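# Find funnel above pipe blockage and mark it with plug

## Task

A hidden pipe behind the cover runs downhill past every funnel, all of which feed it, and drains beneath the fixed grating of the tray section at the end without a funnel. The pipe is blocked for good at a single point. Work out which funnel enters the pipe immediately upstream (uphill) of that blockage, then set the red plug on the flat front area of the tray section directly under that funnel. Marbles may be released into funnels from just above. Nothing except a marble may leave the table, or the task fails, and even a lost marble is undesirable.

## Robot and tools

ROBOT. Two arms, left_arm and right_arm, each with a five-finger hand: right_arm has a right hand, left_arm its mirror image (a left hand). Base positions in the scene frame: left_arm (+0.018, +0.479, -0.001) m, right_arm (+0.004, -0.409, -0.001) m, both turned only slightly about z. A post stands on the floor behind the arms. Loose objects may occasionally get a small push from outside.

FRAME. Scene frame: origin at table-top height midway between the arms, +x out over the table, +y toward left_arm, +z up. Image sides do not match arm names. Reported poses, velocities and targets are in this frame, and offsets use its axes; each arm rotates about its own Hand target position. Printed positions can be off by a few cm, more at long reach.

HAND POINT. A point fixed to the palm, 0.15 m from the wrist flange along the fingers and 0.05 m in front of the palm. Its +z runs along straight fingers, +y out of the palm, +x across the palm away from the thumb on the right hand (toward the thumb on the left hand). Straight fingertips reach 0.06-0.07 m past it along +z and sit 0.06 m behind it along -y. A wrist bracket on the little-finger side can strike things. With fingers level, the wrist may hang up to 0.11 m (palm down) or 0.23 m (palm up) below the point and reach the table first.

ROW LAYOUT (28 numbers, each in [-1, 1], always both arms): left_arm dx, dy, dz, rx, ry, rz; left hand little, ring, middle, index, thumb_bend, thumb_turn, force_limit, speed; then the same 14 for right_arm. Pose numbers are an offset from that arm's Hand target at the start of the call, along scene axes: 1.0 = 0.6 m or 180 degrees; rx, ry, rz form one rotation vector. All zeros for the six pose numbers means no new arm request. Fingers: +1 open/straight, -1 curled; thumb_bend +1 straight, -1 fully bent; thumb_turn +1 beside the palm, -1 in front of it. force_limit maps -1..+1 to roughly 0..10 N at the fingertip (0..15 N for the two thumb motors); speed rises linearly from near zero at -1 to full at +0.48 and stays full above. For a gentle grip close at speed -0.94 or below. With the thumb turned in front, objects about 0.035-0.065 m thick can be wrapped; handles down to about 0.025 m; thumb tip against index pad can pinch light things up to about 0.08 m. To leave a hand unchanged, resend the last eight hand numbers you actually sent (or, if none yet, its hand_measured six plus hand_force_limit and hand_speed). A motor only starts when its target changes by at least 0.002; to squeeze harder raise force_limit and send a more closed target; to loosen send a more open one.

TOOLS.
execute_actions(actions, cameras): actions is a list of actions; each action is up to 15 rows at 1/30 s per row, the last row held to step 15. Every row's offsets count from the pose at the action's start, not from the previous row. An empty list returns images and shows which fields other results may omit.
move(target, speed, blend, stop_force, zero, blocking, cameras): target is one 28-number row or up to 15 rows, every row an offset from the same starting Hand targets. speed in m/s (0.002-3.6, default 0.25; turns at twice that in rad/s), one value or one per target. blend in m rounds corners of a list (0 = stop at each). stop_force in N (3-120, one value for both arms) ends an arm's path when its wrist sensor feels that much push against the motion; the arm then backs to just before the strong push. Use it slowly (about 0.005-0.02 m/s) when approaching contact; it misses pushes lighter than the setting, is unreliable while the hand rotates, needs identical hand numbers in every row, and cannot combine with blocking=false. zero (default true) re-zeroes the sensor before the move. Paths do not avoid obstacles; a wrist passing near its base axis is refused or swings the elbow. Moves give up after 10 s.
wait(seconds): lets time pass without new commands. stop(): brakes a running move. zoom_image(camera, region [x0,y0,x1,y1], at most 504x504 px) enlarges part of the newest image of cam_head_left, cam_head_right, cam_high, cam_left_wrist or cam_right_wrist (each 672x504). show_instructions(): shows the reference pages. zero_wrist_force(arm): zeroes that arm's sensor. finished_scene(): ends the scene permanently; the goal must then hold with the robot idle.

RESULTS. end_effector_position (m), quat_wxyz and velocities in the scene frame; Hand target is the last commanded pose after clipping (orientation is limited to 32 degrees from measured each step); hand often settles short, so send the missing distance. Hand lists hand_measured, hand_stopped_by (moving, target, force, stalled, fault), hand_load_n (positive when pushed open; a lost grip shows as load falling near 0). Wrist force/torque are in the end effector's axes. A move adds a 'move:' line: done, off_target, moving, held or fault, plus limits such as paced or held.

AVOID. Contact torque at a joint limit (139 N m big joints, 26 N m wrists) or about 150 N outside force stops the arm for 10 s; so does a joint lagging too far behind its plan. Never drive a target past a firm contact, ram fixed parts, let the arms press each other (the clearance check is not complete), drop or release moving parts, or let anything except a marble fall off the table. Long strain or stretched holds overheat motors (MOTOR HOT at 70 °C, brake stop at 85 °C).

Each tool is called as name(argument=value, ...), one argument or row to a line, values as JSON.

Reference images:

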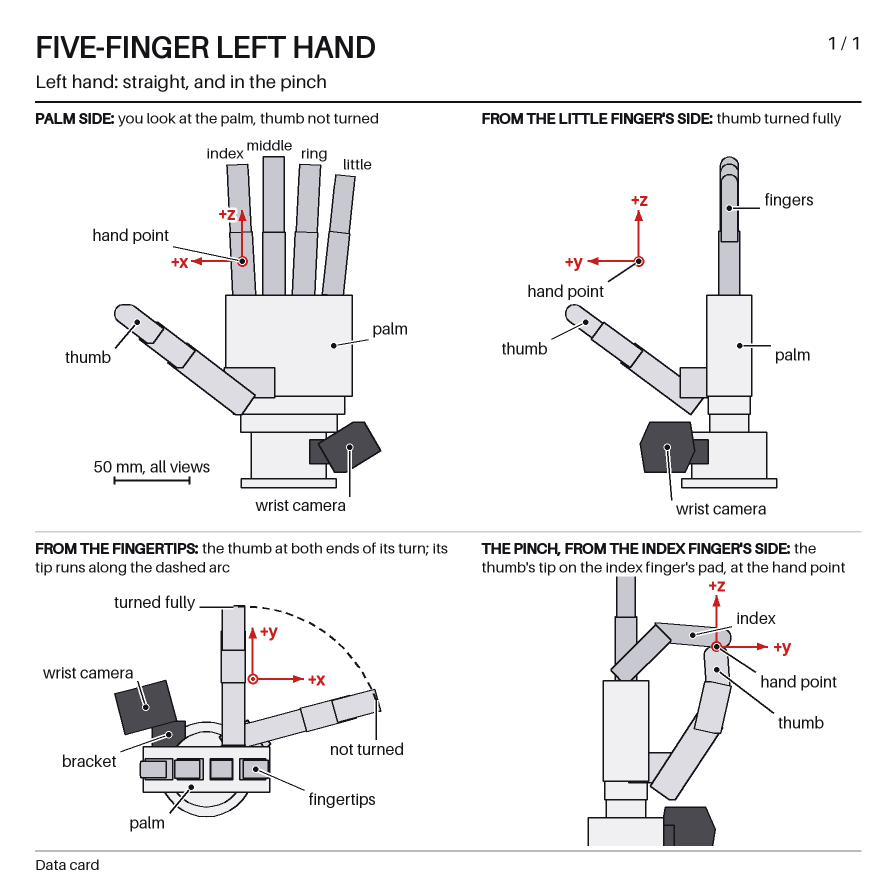

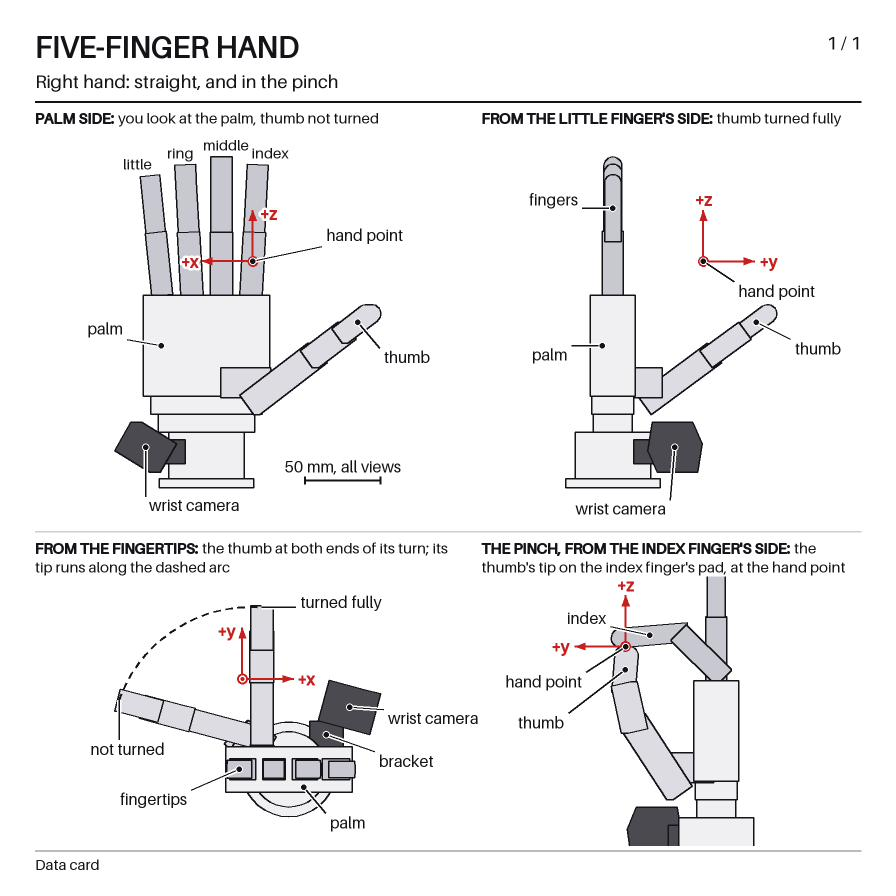

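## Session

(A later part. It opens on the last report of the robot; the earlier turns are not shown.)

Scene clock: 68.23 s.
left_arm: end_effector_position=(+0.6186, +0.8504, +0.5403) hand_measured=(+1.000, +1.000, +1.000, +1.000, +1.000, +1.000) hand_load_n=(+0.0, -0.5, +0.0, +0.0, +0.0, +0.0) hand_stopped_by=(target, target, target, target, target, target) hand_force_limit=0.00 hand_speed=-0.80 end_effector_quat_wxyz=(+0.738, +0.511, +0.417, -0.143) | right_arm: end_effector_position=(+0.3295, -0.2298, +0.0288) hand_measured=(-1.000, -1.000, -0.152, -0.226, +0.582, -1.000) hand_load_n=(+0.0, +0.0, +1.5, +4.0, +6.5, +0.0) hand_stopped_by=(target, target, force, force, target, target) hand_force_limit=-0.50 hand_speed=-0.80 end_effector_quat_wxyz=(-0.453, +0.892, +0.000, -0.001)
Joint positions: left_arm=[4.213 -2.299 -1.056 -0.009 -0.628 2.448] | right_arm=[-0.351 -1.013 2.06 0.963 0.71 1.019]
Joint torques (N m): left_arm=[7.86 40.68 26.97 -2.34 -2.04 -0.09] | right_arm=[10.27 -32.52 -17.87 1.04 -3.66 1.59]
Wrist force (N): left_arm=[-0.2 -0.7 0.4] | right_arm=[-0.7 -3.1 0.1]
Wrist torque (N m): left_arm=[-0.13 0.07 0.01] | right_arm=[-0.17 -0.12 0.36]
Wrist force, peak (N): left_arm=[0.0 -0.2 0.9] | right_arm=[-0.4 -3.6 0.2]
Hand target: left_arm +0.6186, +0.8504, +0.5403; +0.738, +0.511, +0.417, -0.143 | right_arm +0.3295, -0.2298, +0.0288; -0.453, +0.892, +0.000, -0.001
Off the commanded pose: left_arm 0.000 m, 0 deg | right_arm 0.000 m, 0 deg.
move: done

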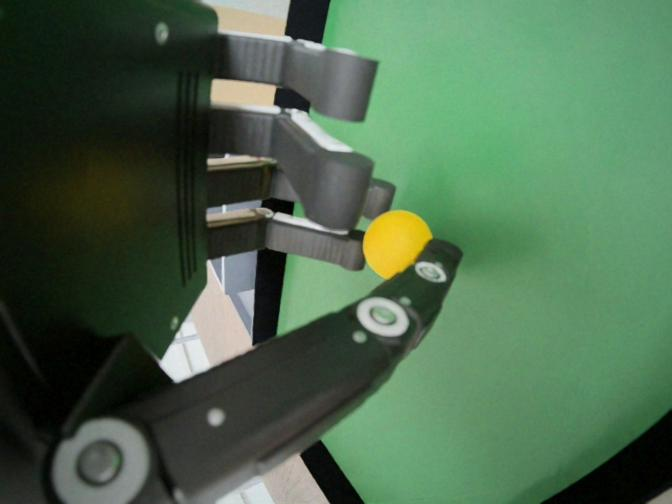

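move(
  target=[
    [0,0,0,0,0,0,1,1,1,1,1,1,0,-0.8,0.0,-0.03,0.62,0,0,0,-1,-1,-0.35,-0.35,0.58,-1,-0.5,-0.8],
    [0,0,0,0,0,0,1,1,1,1,1,1,0,-0.8,0.06,0.2,0.66,0.089,0,0,-1,-1,-0.35,-0.35,0.58,-1,-0.5,-0.8],
    [0,0,0,0,0,0,1,1,1,1,1,1,0,-0.8,0.062,0.78,0.63,0.089,0,0,-1,-1,-0.35,-0.35,0.58,-1,-0.5,-0.8],
  ],
  speed=0.25,
  blend=0.03,
  cameras=["cam_head_left","cam_head_right","cam_high","cam_right_wrist"],
)

zoom_image(
  camera="cam_high",
  region=[350, 220, 430, 300],
)

zoom_image(
  camera="cam_head_left",
  region=[140, 150, 280, 290],
)

Scene clock: 72.77 s.
left_arm: end_effector_position=(+0.6186, +0.8504, +0.5403) hand_measured=(+1.000, +1.000, +1.000, +1.000, +1.000, +1.000) hand_load_n=(+0.0, +0.5, +0.0, +0.0, +0.0, +0.0) hand_stopped_by=(target, target, target, target, target, target) hand_force_limit=0.00 hand_speed=-0.80 end_effector_quat_wxyz=(+0.738, +0.511, +0.417, -0.143) | right_arm: end_effector_position=(+0.3667, +0.2381, +0.4068) hand_measured=(-1.000, -1.000, -0.152, -0.226, +0.582, -1.000) hand_load_n=(+0.0, +0.0, +1.5, +4.5, +6.0, -0.5) hand_stopped_by=(target, target, force, force, target, target) hand_force_limit=-0.50 hand_speed=-0.80 end_effector_quat_wxyz=(-0.572, +0.820, +0.000, -0.001)
Joint positions: left_arm=[4.213 -2.299 -1.056 -0.009 -0.628 2.448] | right_arm=[0.6 -0.929 0.588 0.917 0.685 2.677]
Joint torques (N m): left_arm=[7.44 39.89 27.5 -1.94 -1.87 -0.03] | right_arm=[11.08 -40.15 -31.2 0.62 1.57 1.32]
Wrist force (N): left_arm=[-0.2 -0.4 0.4] | right_arm=[-0.3 -3.0 1.1]
Wrist torque (N m): left_arm=[-0.09 0.07 0.00] | right_arm=[-0.13 -0.15 0.30]
Wrist force, peak (N): left_arm=[0.2 -0.7 0.6] | right_arm=[-0.3 -3.7 2.9]
Hand target: left_arm +0.6186, +0.8504, +0.5403; +0.738, +0.511, +0.417, -0.143 | right_arm +0.3667, +0.2382, +0.4068; -0.572, +0.820, +0.000, -0.001
Off the commanded pose: left_arm 0.000 m, 0 deg | right_arm 0.000 m, 0 deg.
move: done

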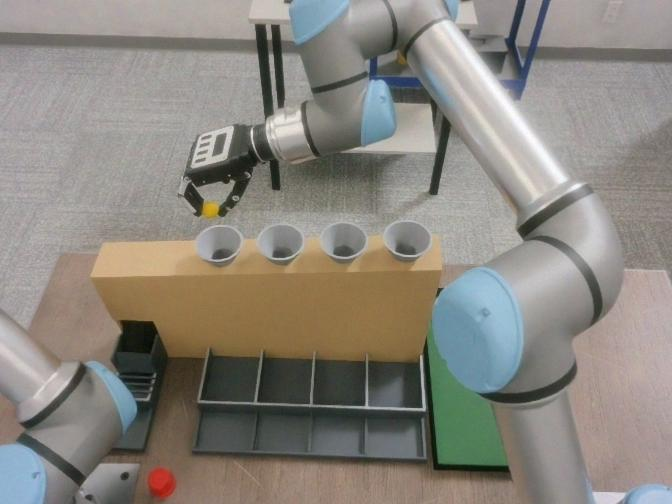

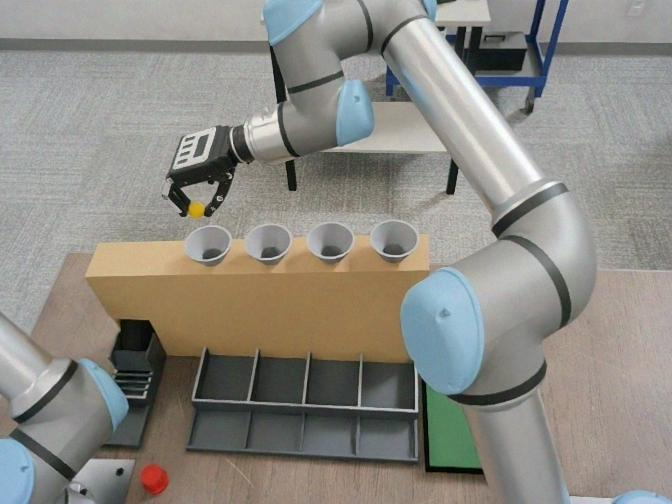

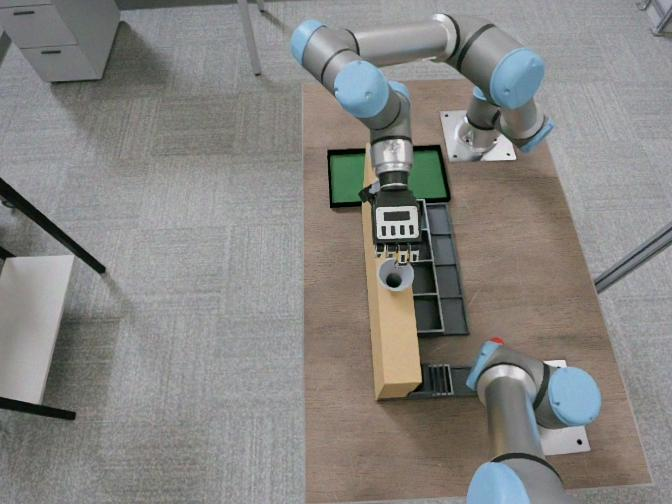

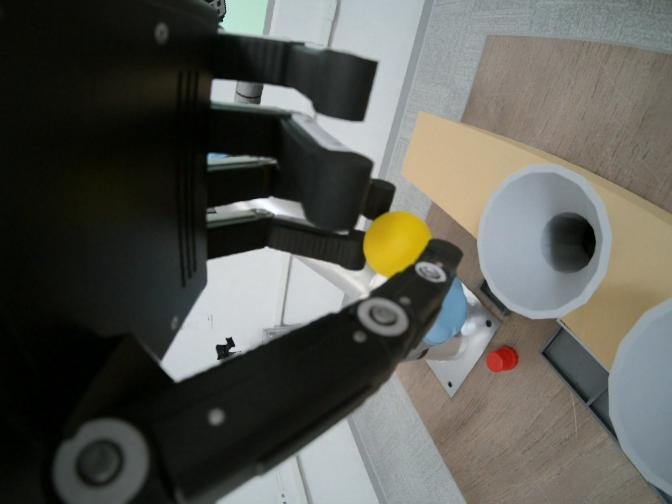

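Scaled by 6.300 from the camera's image (finer frame: 960x720).

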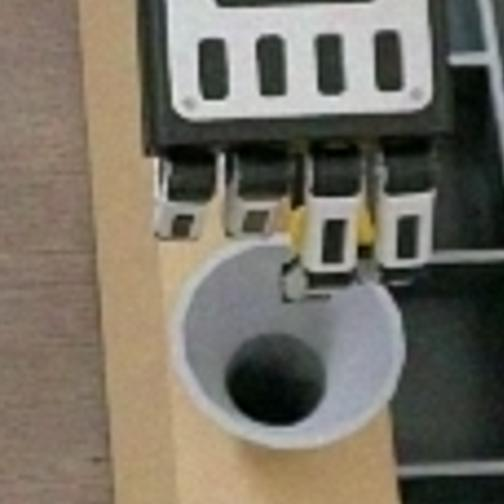

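Scaled by 3.600 from the camera's image (finer frame: 960x720).

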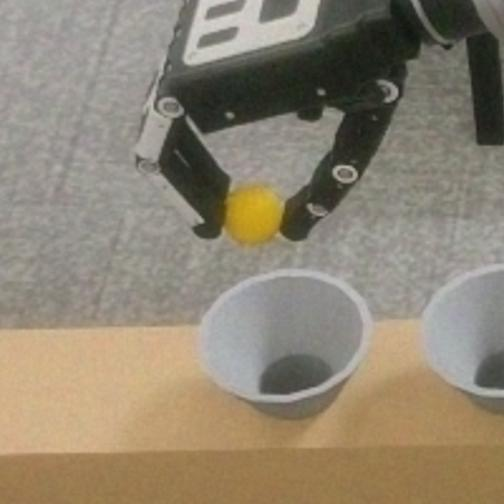

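move(
  target=[0,0,0,0,0,0,1,1,1,1,1,1,0,-0.8,0.003,-0.002,-0.0795,0,0,0,-1,-1,-0.35,-0.35,0.58,-1,-0.5,-0.8],
  speed=0.1,
  stop_force=5,
  cameras=["cam_head_left"],
)

zoom_image(
  camera="cam_head_left",
  region=[140, 150, 280, 290],
)

Scene clock: 75.50 s.
left_arm: end_effector_position=(+0.6186, +0.8504, +0.5403) hand_measured=(+1.000, +1.000, +1.000, +1.000, +1.000, +1.000) hand_load_n=(+0.0, +0.0, +0.0, +0.0, +0.0, +0.0) hand_stopped_by=(target, target, target, target, target, target) hand_force_limit=0.00 hand_speed=-0.80 end_effector_quat_wxyz=(+0.738, +0.511, +0.417, -0.143) | right_arm: end_effector_position=(+0.3685, +0.2370, +0.3591) hand_measured=(-1.000, -1.000, -0.152, -0.226, +0.582, -1.000) hand_load_n=(+0.0, +0.0, +1.5, +4.5, +6.5, -0.5) hand_stopped_by=(target, target, force, force, target, target) hand_force_limit=-0.50 hand_speed=-0.80 end_effector_quat_wxyz=(-0.572, +0.820, +0.000, -0.001)
Joint positions: left_arm=[4.213 -2.299 -1.056 -0.009 -0.628 2.448] | right_arm=[0.596 -0.973 0.787 0.764 0.682 2.674]
Joint torques (N m): left_arm=[7.25 41.43 27.95 -2.29 -2.1 0.34] | right_arm=[8 -37.36 -14.39 -1.01 1.9 -1.44]
Wrist force (N): left_arm=[-0.1 -0.8 0.5] | right_arm=[-0.2 -2.9 1.0]
Wrist torque (N m): left_arm=[-0.15 0.06 0.02] | right_arm=[-0.13 -0.15 0.30]
Wrist force, peak (N): left_arm=[-0.1 -0.8 0.5] | right_arm=[-0.1 -4.3 0.6]
Hand target: left_arm +0.6186, +0.8504, +0.5403; +0.738, +0.511, +0.417, -0.143 | right_arm +0.3685, +0.2370, +0.3591; -0.572, +0.820, +0.000, -0.001
Off the commanded pose: left_arm 0.000 m, 0 deg | right_arm 0.000 m, 0 deg.
move: done

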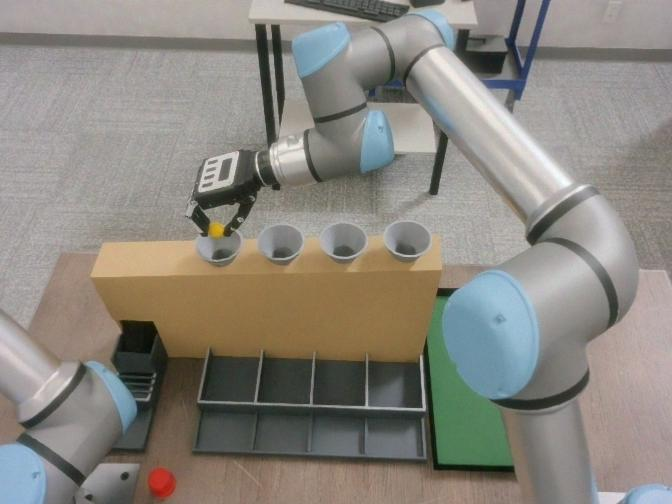

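Scaled by 3.600 from the camera's image (finer frame: 960x720).

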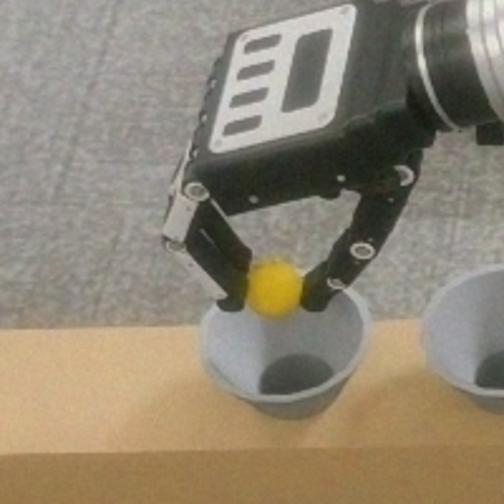

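execute_actions(
  actions=[
    [[0,0,0,0,0,0,1,1,1,1,1,1,0,-0.8,0,0,0,0,0,0,-1,-1,0.2,0.2,0.9,-1,-0.5,0.2]],
  ],
  cameras=["cam_head_left","cam_head_right","cam_high"],
)

zoom_image(
  camera="cam_head_right",
  region=[80, 310, 200, 500],
)

zoom_image(
  camera="cam_high",
  region=[360, 340, 500, 420],
)

wait(
  seconds=1,
  cameras=["cam_head_left","cam_head_right","cam_high","cam_right_wrist"],
)

zoom_image(
  camera="cam_head_right",
  region=[80, 310, 200, 500],
)

zoom_image(
  camera="cam_high",
  region=[360, 340, 500, 420],
)

Scene clock: 79.60 s.
left_arm: end_effector_position=(+0.6186, +0.8504, +0.5403) hand_measured=(+1.000, +1.000, +1.000, +1.000, +1.000, +1.000) hand_load_n=(-0.5, +0.0, +0.0, +0.0, +0.0, +0.0) hand_stopped_by=(target, target, target, target, target, target) hand_force_limit=0.00 hand_speed=-0.80 end_effector_quat_wxyz=(+0.738, +0.511, +0.417, -0.143) | right_arm: end_effector_position=(+0.3685, +0.2370, +0.3591) hand_measured=(-1.000, -1.000, +0.200, +0.200, +0.900, -1.000) hand_load_n=(+0.0, +0.5, +0.0, +0.0, +0.0, +0.0) hand_stopped_by=(target, target, target, target, target, target) hand_force_limit=-0.50 hand_speed=0.20 end_effector_quat_wxyz=(-0.572, +0.820, +0.000, -0.001)
Joint positions: left_arm=[4.213 -2.299 -1.056 -0.009 -0.628 2.448] | right_arm=[0.596 -0.973 0.787 0.764 0.682 2.674]
Joint torques (N m): left_arm=[7.57 41.61 26.39 -2.12 -1.93 0.19] | right_arm=[9.75 -37.08 -14.54 -0.92 1.73 -1.36]
Wrist force (N): left_arm=[0.0 -0.5 0.3] | right_arm=[-0.5 -3.2 0.8]
Wrist torque (N m): left_arm=[-0.10 0.02 0.03] | right_arm=[-0.14 -0.12 0.29]
Wrist force, peak (N): left_arm=[-0.2 -0.4 0.9] | right_arm=[-0.2 -3.5 1.1]
Hand target: left_arm +0.6186, +0.8504, +0.5403; +0.738, +0.511, +0.417, -0.143 | right_arm +0.3685, +0.2370, +0.3591; -0.572, +0.820, +0.000, -0.001
Off the commanded pose: left_arm 0.000 m, 0 deg | right_arm 0.000 m, 0 deg.

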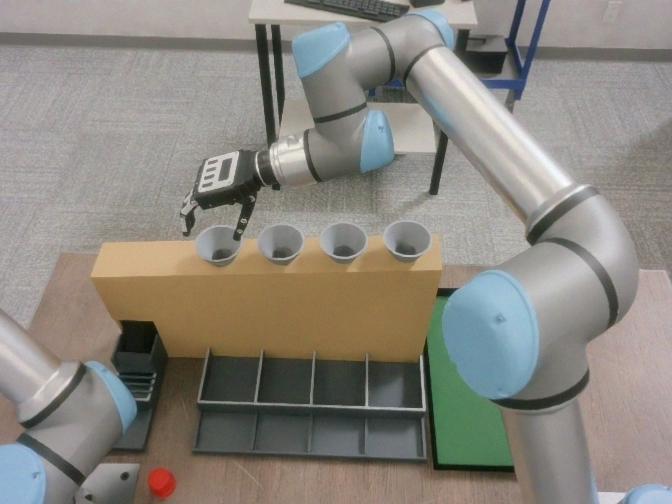

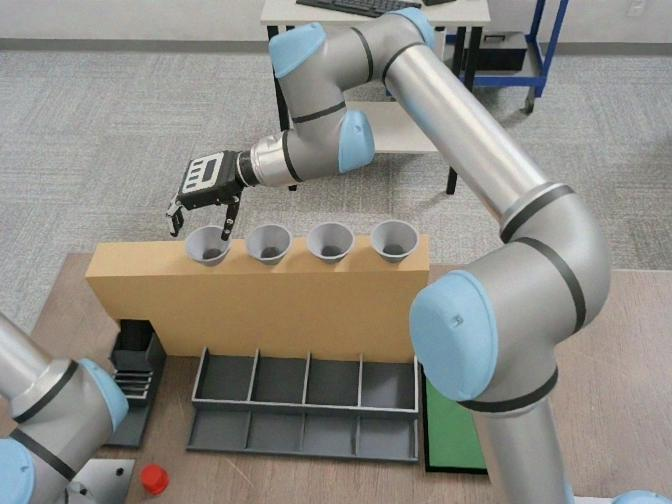

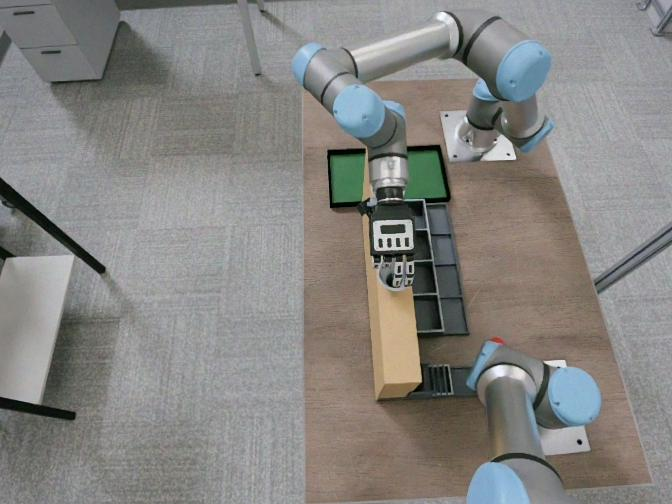

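Scaled by 2.653 from the camera's image (finer frame: 960x720).

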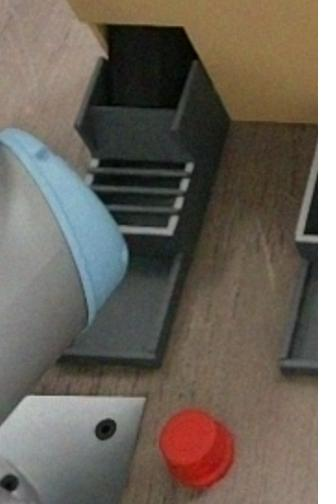

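Scaled by 3.600 from the camera's image (finer frame: 960x720).

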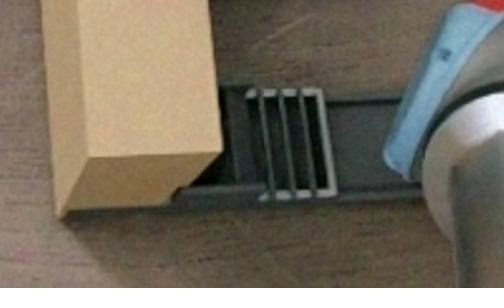

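Scene clock: 80.60 s.
left_arm: end_effector_position=(+0.6186, +0.8504, +0.5403) hand_measured=(+1.000, +1.000, +1.000, +1.000, +1.000, +1.000) hand_load_n=(+0.0, +0.0, +0.0, +0.0, +0.0, +0.0) hand_stopped_by=(target, target, target, target, target, target) hand_force_limit=0.00 hand_speed=-0.80 end_effector_quat_wxyz=(+0.738, +0.511, +0.417, -0.143) | right_arm: end_effector_position=(+0.3685, +0.2370, +0.3591) hand_measured=(-1.000, -1.000, +0.200, +0.200, +0.900, -1.000) hand_load_n=(+0.0, +0.0, +0.0, +0.0, +0.0, +0.0) hand_stopped_by=(target, target, target, target, target, target) hand_force_limit=-0.50 hand_speed=0.20 end_effector_quat_wxyz=(-0.572, +0.820, +0.000, -0.001)
Joint positions: left_arm=[4.213 -2.299 -1.056 -0.009 -0.628 2.448] | right_arm=[0.596 -0.973 0.787 0.764 0.682 2.674]
Joint torques (N m): left_arm=[5.94 40.93 27.38 -2.33 -1.72 0.2] | right_arm=[8.48 -38.67 -14.84 -0.62 1.73 -1.16]
Wrist force (N): left_arm=[0.0 -0.3 0.4] | right_arm=[-0.4 -3.4 1.2]
Wrist torque (N m): left_arm=[-0.07 0.02 0.02] | right_arm=[-0.19 -0.13 0.28]
Wrist force, peak (N): left_arm=[0.0 -0.7 0.7] | right_arm=[-0.4 -3.5 1.2]
Hand target: left_arm +0.6186, +0.8504, +0.5403; +0.738, +0.511, +0.417, -0.143 | right_arm +0.3685, +0.2370, +0.3591; -0.572, +0.820, +0.000, -0.001
Off the commanded pose: left_arm 0.000 m, 0 deg | right_arm 0.000 m, 0 deg.
wait: 1.00 s; at rest by 0.17 s

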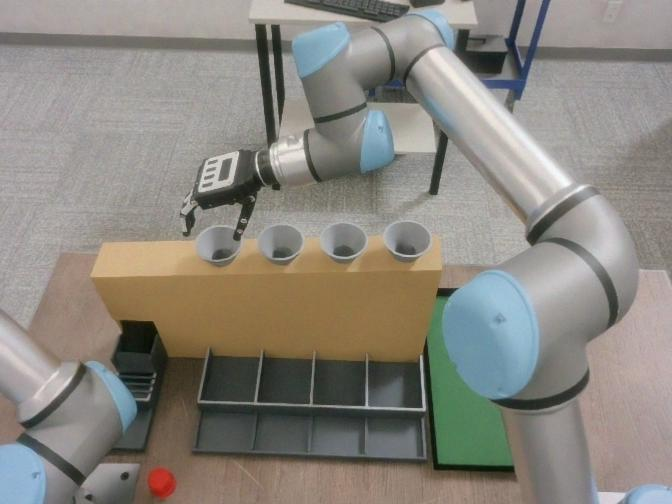

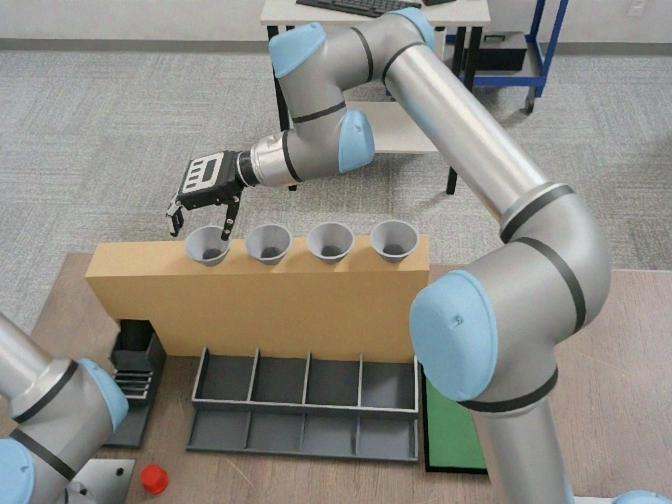

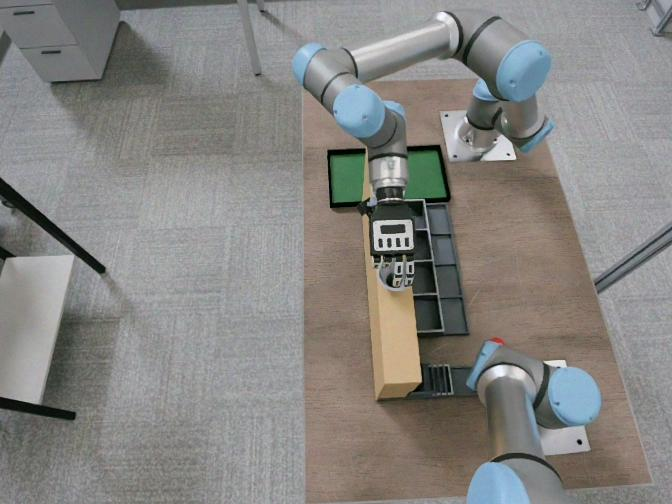

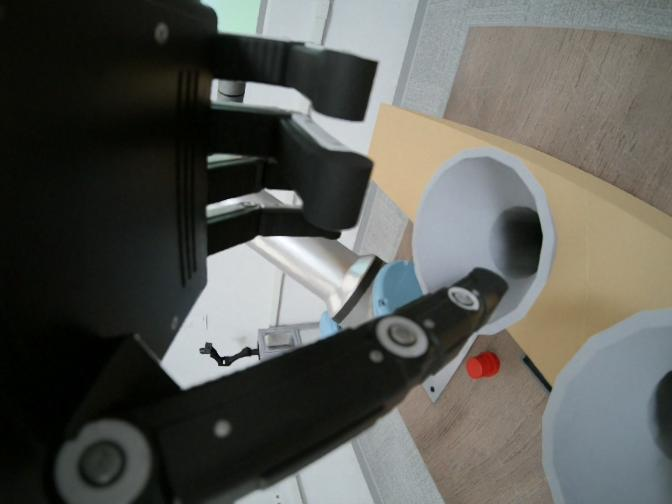

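Scaled by 2.653 from the camera's image (finer frame: 960x720).

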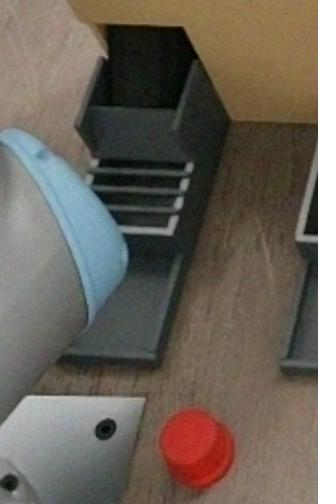

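Scaled by 3.600 from the camera's image (finer frame: 960x720).

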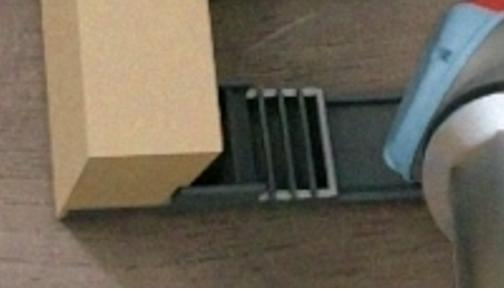

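move(
  target=[-0.408,0.396,0,0,0,0.1556,1,1,1,1,1,1,0,-0.8,0,0,0.12,0,0,0,-1,-1,0.4,0.4,0.9,-1,-0.5,0.2],
  speed=0.3,
)

move(
  target=[-0.51,0.15,0,0,0,0.15,1,1,1,1,1,1,0,-0.8,-0.42,-0.18,-0.12,0,0,0,1,1,0.4,0.4,0.9,-1,-0.5,0.2],
  speed=0.3,
  cameras=["all"],
)

Scene clock: 83.77 s.
left_arm: end_effector_position=(+0.3739, +1.0879, +0.5403) hand_measured=(+1.000, +1.000, +1.000, +1.000, +1.000, +1.000) hand_load_n=(+0.0, +0.0, +0.0, +0.0, +0.0, +0.0) hand_stopped_by=(target, target, target, target, target, target) hand_force_limit=0.00 hand_speed=-0.80 end_effector_quat_wxyz=(+0.751, +0.395, +0.528, +0.040) | right_arm: end_effector_position=(+0.3686, +0.2370, +0.4310) hand_measured=(-1.000, -1.000, +0.400, +0.400, +0.900, -1.000) hand_load_n=(+0.0, +0.0, +0.0, +0.0, +0.0, +0.0) hand_stopped_by=(target, target, target, target, target, target) hand_force_limit=-0.50 hand_speed=0.20 end_effector_quat_wxyz=(-0.572, +0.820, +0.000, -0.001)
Joint positions: left_arm=[4.701 -2.297 -1.06 -0.008 -0.628 2.448] | right_arm=[0.596 -0.882 0.441 1.02 0.682 2.674]
Joint torques (N m): left_arm=[10.32 43.83 14.95 1.16 -2.33 -2.07] | right_arm=[1.39 -52.44 -15.67 -0.92 -0.05 0.34]
Wrist force (N): left_arm=[0.2 -0.4 0.5] | right_arm=[-0.6 -3.3 1.1]
Wrist torque (N m): left_arm=[-0.10 0.01 -0.01] | right_arm=[-0.17 -0.10 0.39]
Wrist force, peak (N): left_arm=[0.5 0.0 2.5] | right_arm=[-0.6 -4.0 0.7]
Hand target: left_arm +0.3738, +1.0880, +0.5403; +0.751, +0.395, +0.528, +0.040 | right_arm +0.3685, +0.2370, +0.4311; -0.572, +0.820, +0.000, -0.001
Off the commanded pose: left_arm 0.000 m, 0 deg | right_arm 0.000 m, 0 deg.
move: done

Scene clock: 85.33 s.
left_arm: end_effector_position=(+0.0679, +1.1780, +0.5403) hand_measured=(+1.000, +1.000, +1.000, +1.000, +1.000, +1.000) hand_load_n=(+0.0, +0.0, +0.0, +0.0, +0.0, +0.0) hand_stopped_by=(target, target, target, target, target, target) hand_force_limit=0.00 hand_speed=-0.80 end_effector_quat_wxyz=(+0.720, +0.261, +0.606, +0.214) | right_arm: end_effector_position=(+0.1166, +0.1290, +0.3591) hand_measured=(+1.000, +1.000, +0.400, +0.400, +0.900, -1.000) hand_load_n=(+0.0, +0.0, +0.0, +0.0, +0.0, +0.0) hand_stopped_by=(target, target, target, target, target, target) hand_force_limit=-0.50 hand_speed=0.20 end_effector_quat_wxyz=(-0.572, +0.820, +0.000, -0.001)
Joint positions: left_arm=[5.164 -2.276 -1.096 0.005 -0.62 2.451] | right_arm=[0.764 -1.612 1.602 0.497 0.827 2.798]
Joint torques (N m): left_arm=[11.45 43.83 12.65 1.12 -2.32 -1.96] | right_arm=[4.96 -25.64 -13.52 0.41 -2.01 -0.98]
Wrist force (N): left_arm=[0.2 -0.7 0.2] | right_arm=[-0.4 -3.2 0.9]
Wrist torque (N m): left_arm=[-0.11 0.00 0.00] | right_arm=[-0.14 -0.15 0.39]
Wrist force, peak (N): left_arm=[0.8 0.1 2.4] | right_arm=[1.4 -4.3 1.4]
Hand target: left_arm +0.0678, +1.1780, +0.5403; +0.720, +0.261, +0.606, +0.214 | right_arm +0.1165, +0.1290, +0.3591; -0.572, +0.820, +0.000, -0.001
Off the commanded pose: left_arm 0.000 m, 0 deg | right_arm 0.000 m, 0 deg.
move: done

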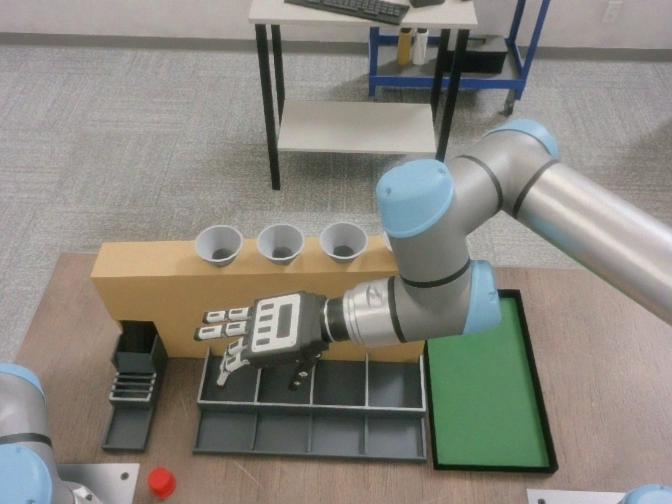

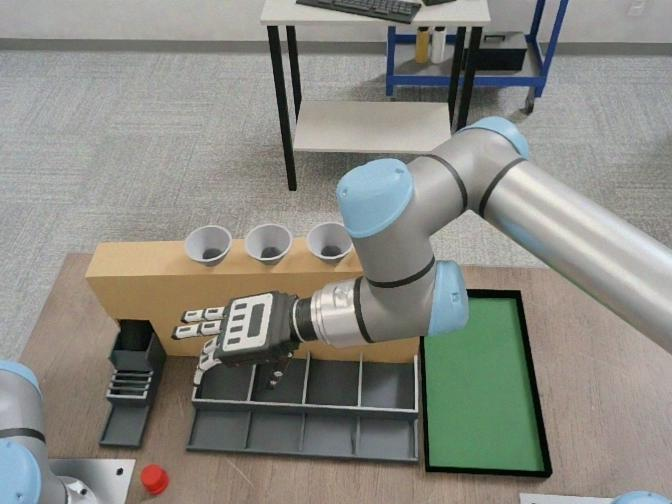

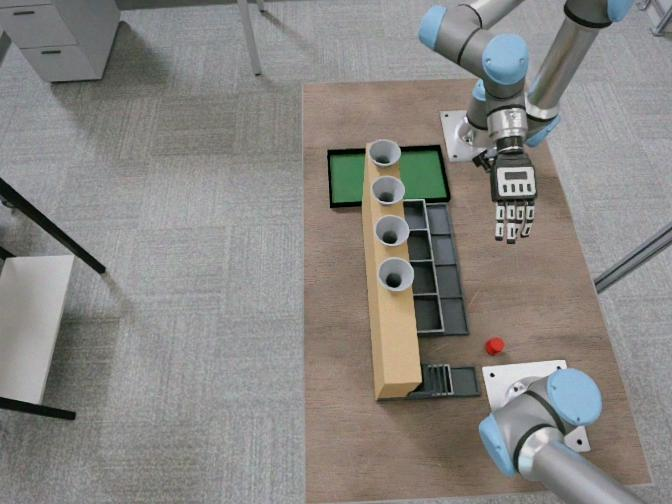

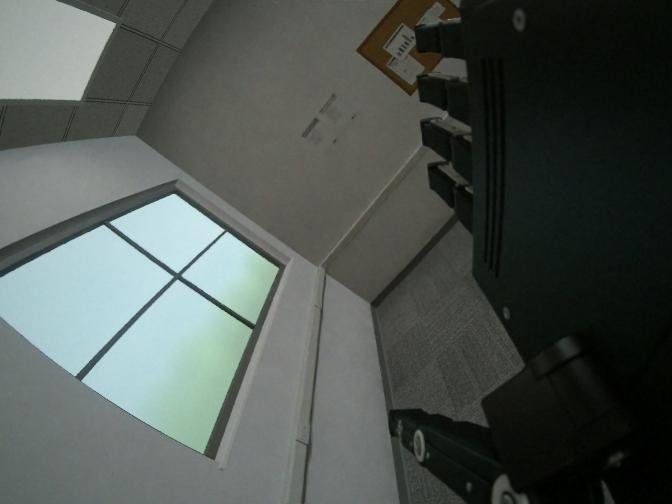

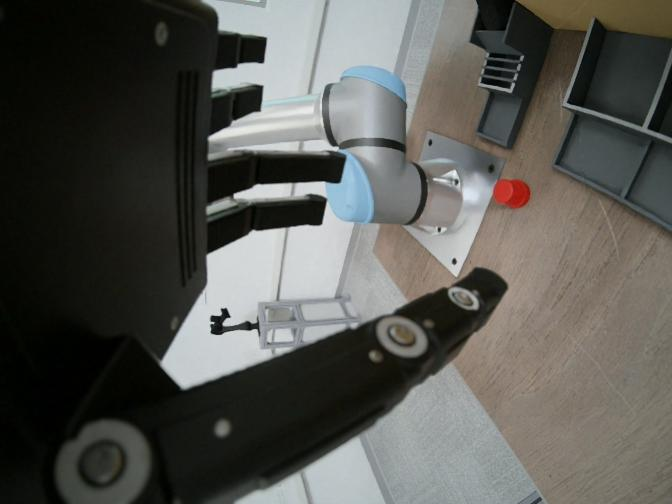

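zoom_image(
  camera="cam_right_wrist",
  region=[430, 0, 672, 230],
)

zoom_image(
  camera="cam_head_left",
  region=[80, 310, 240, 504],
)

zoom_image(
  camera="cam_high",
  region=[400, 200, 560, 400],
)

Scaled by 2.083 from the camera's image (finer frame: 960x720).

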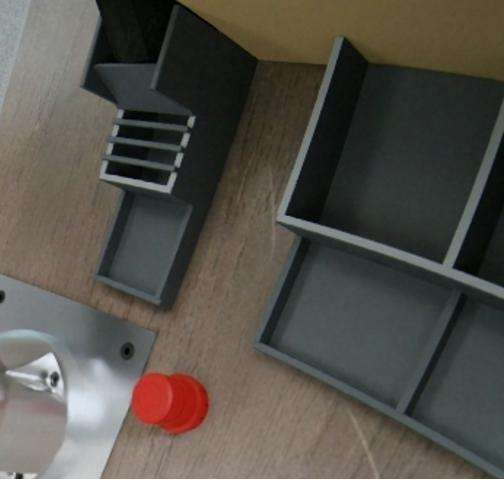

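Scaled by 2.598 from the camera's image (finer frame: 960x720).

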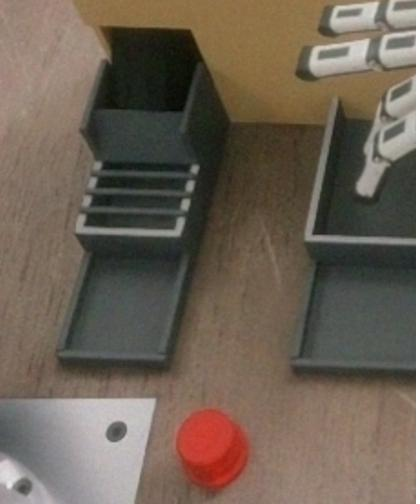

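Scaled by 2.520 from the camera's image (finer frame: 960x720).

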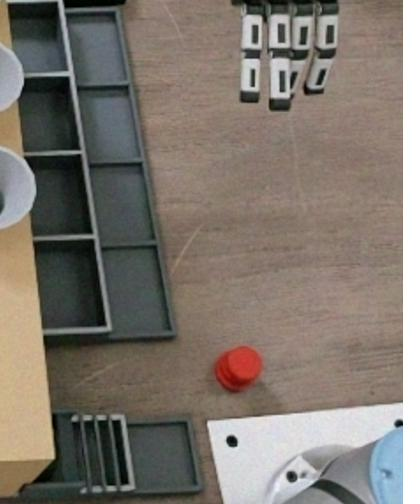

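move(
  target=[0,0,0,0,0,0,1,1,1,1,1,1,0,-0.8,0.22,0.05,0.05,-0.139,0,0,1,1,0.4,0.4,0.9,-1,-0.5,0.2],
  speed=0.3,
  cameras=["cam_right_wrist","cam_head_left","cam_high"],
)

zoom_image(
  camera="cam_right_wrist",
  region=[350, 0, 672, 250],
)

Scene clock: 88.53 s.
left_arm: end_effector_position=(+0.0678, +1.1780, +0.5403) hand_measured=(+1.000, +1.000, +1.000, +1.000, +1.000, +1.000) hand_load_n=(+0.0, +0.0, +0.0, +0.0, +0.0, +0.0) hand_stopped_by=(target, target, target, target, target, target) hand_force_limit=0.00 hand_speed=-0.80 end_effector_quat_wxyz=(+0.720, +0.261, +0.606, +0.214) | right_arm: end_effector_position=(+0.2484, +0.1590, +0.3891) hand_measured=(+1.000, +1.000, +0.400, +0.400, +0.900, -1.000) hand_load_n=(+0.0, +0.0, +0.0, +0.0, +0.0, +0.0) hand_stopped_by=(target, target, target, target, target, target) hand_force_limit=-0.50 hand_speed=0.20 end_effector_quat_wxyz=(-0.381, +0.924, +0.000, -0.001) end_effector_velocity=(+0.001, +0.000, +0.000) end_effector_angular_velocity=(-0.002, +0.003, -0.001)
Joint positions: left_arm=[5.164 -2.276 -1.096 0.005 -0.62 2.451] | right_arm=[0.74 -1.052 0.704 1.329 1.023 2.484]
Joint velocities: left_arm=[within noise] | right_arm=[-0.001 0.004 -0.005 0.005 0 0]
Joint torques (N m): left_arm=[11.22 42.33 8.28 0.29 -1.7 -1.99] | right_arm=[-9.3 -34.02 -30.25 3.27 -1.2 0.31]
Wrist force (N): left_arm=[-0.2 -0.5 0.5] | right_arm=[-0.4 -3.1 0.2]
Wrist torque (N m): left_arm=[-0.10 0.06 -0.02] | right_arm=[-0.21 -0.19 0.23]
Wrist force, peak (N): left_arm=[0.1 -1.1 0.3] | right_arm=[0.9 -4.1 0.2]
Hand target: left_arm +0.0678, +1.1780, +0.5403; +0.720, +0.261, +0.606, +0.214 | right_arm +0.2485, +0.1590, +0.3891; -0.381, +0.924, +0.000, -0.001
Off the commanded pose: left_arm 0.000 m, 0 deg | right_arm 0.000 m, 0 deg.
move: done
Images, in order (width x height): cam_head_left 672x504, cam_high 672x504, cam_right_wrist 672x504.

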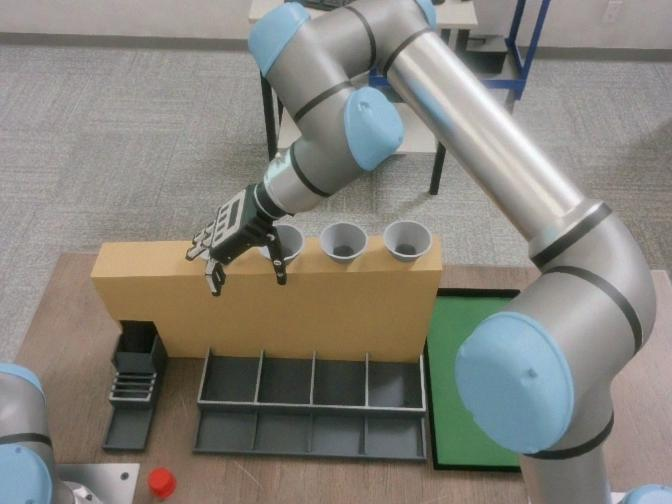

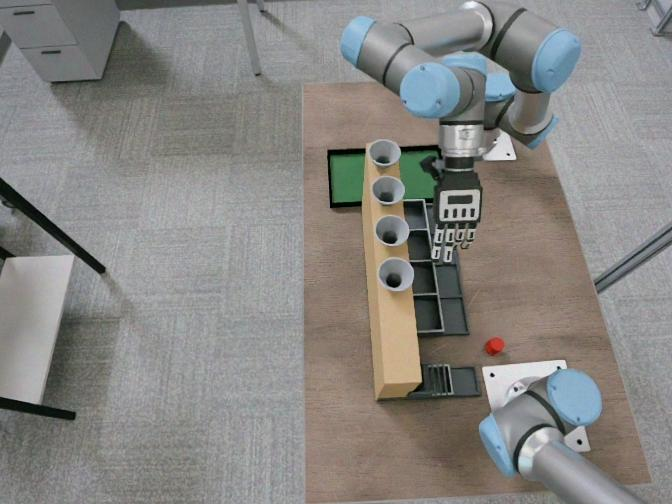

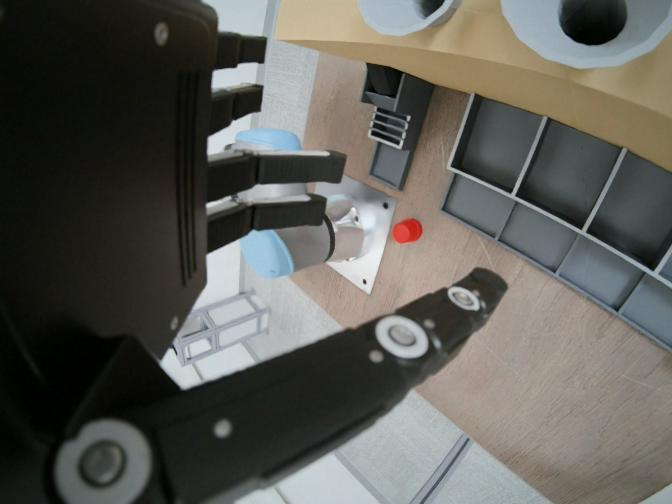

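Scaled by 1.565 from the camera's image (finer frame: 960x720).

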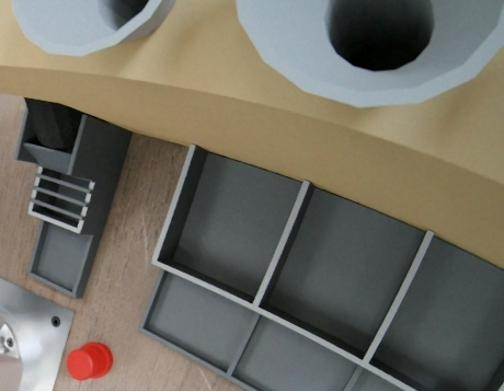

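zoom_image(
  camera="cam_head_left",
  region=[190, 330, 430, 470],
)

zoom_image(
  camera="cam_right_wrist",
  region=[350, 50, 450, 150],
)

Scaled by 2.100 from the camera's image (finer frame: 960x720).

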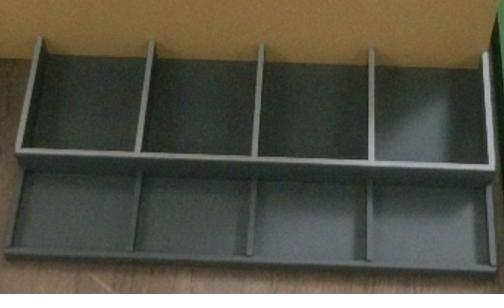

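Scaled by 5.040 from the camera's image (finer frame: 960x720).

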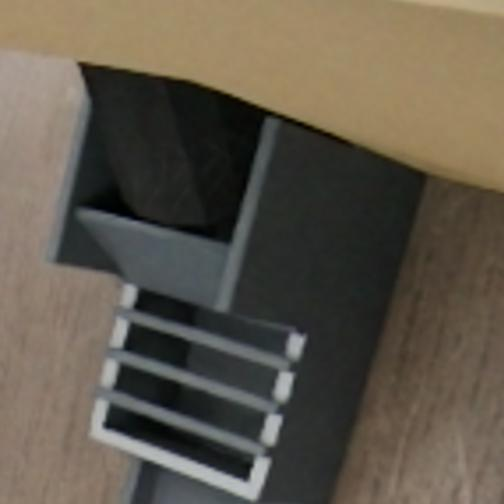

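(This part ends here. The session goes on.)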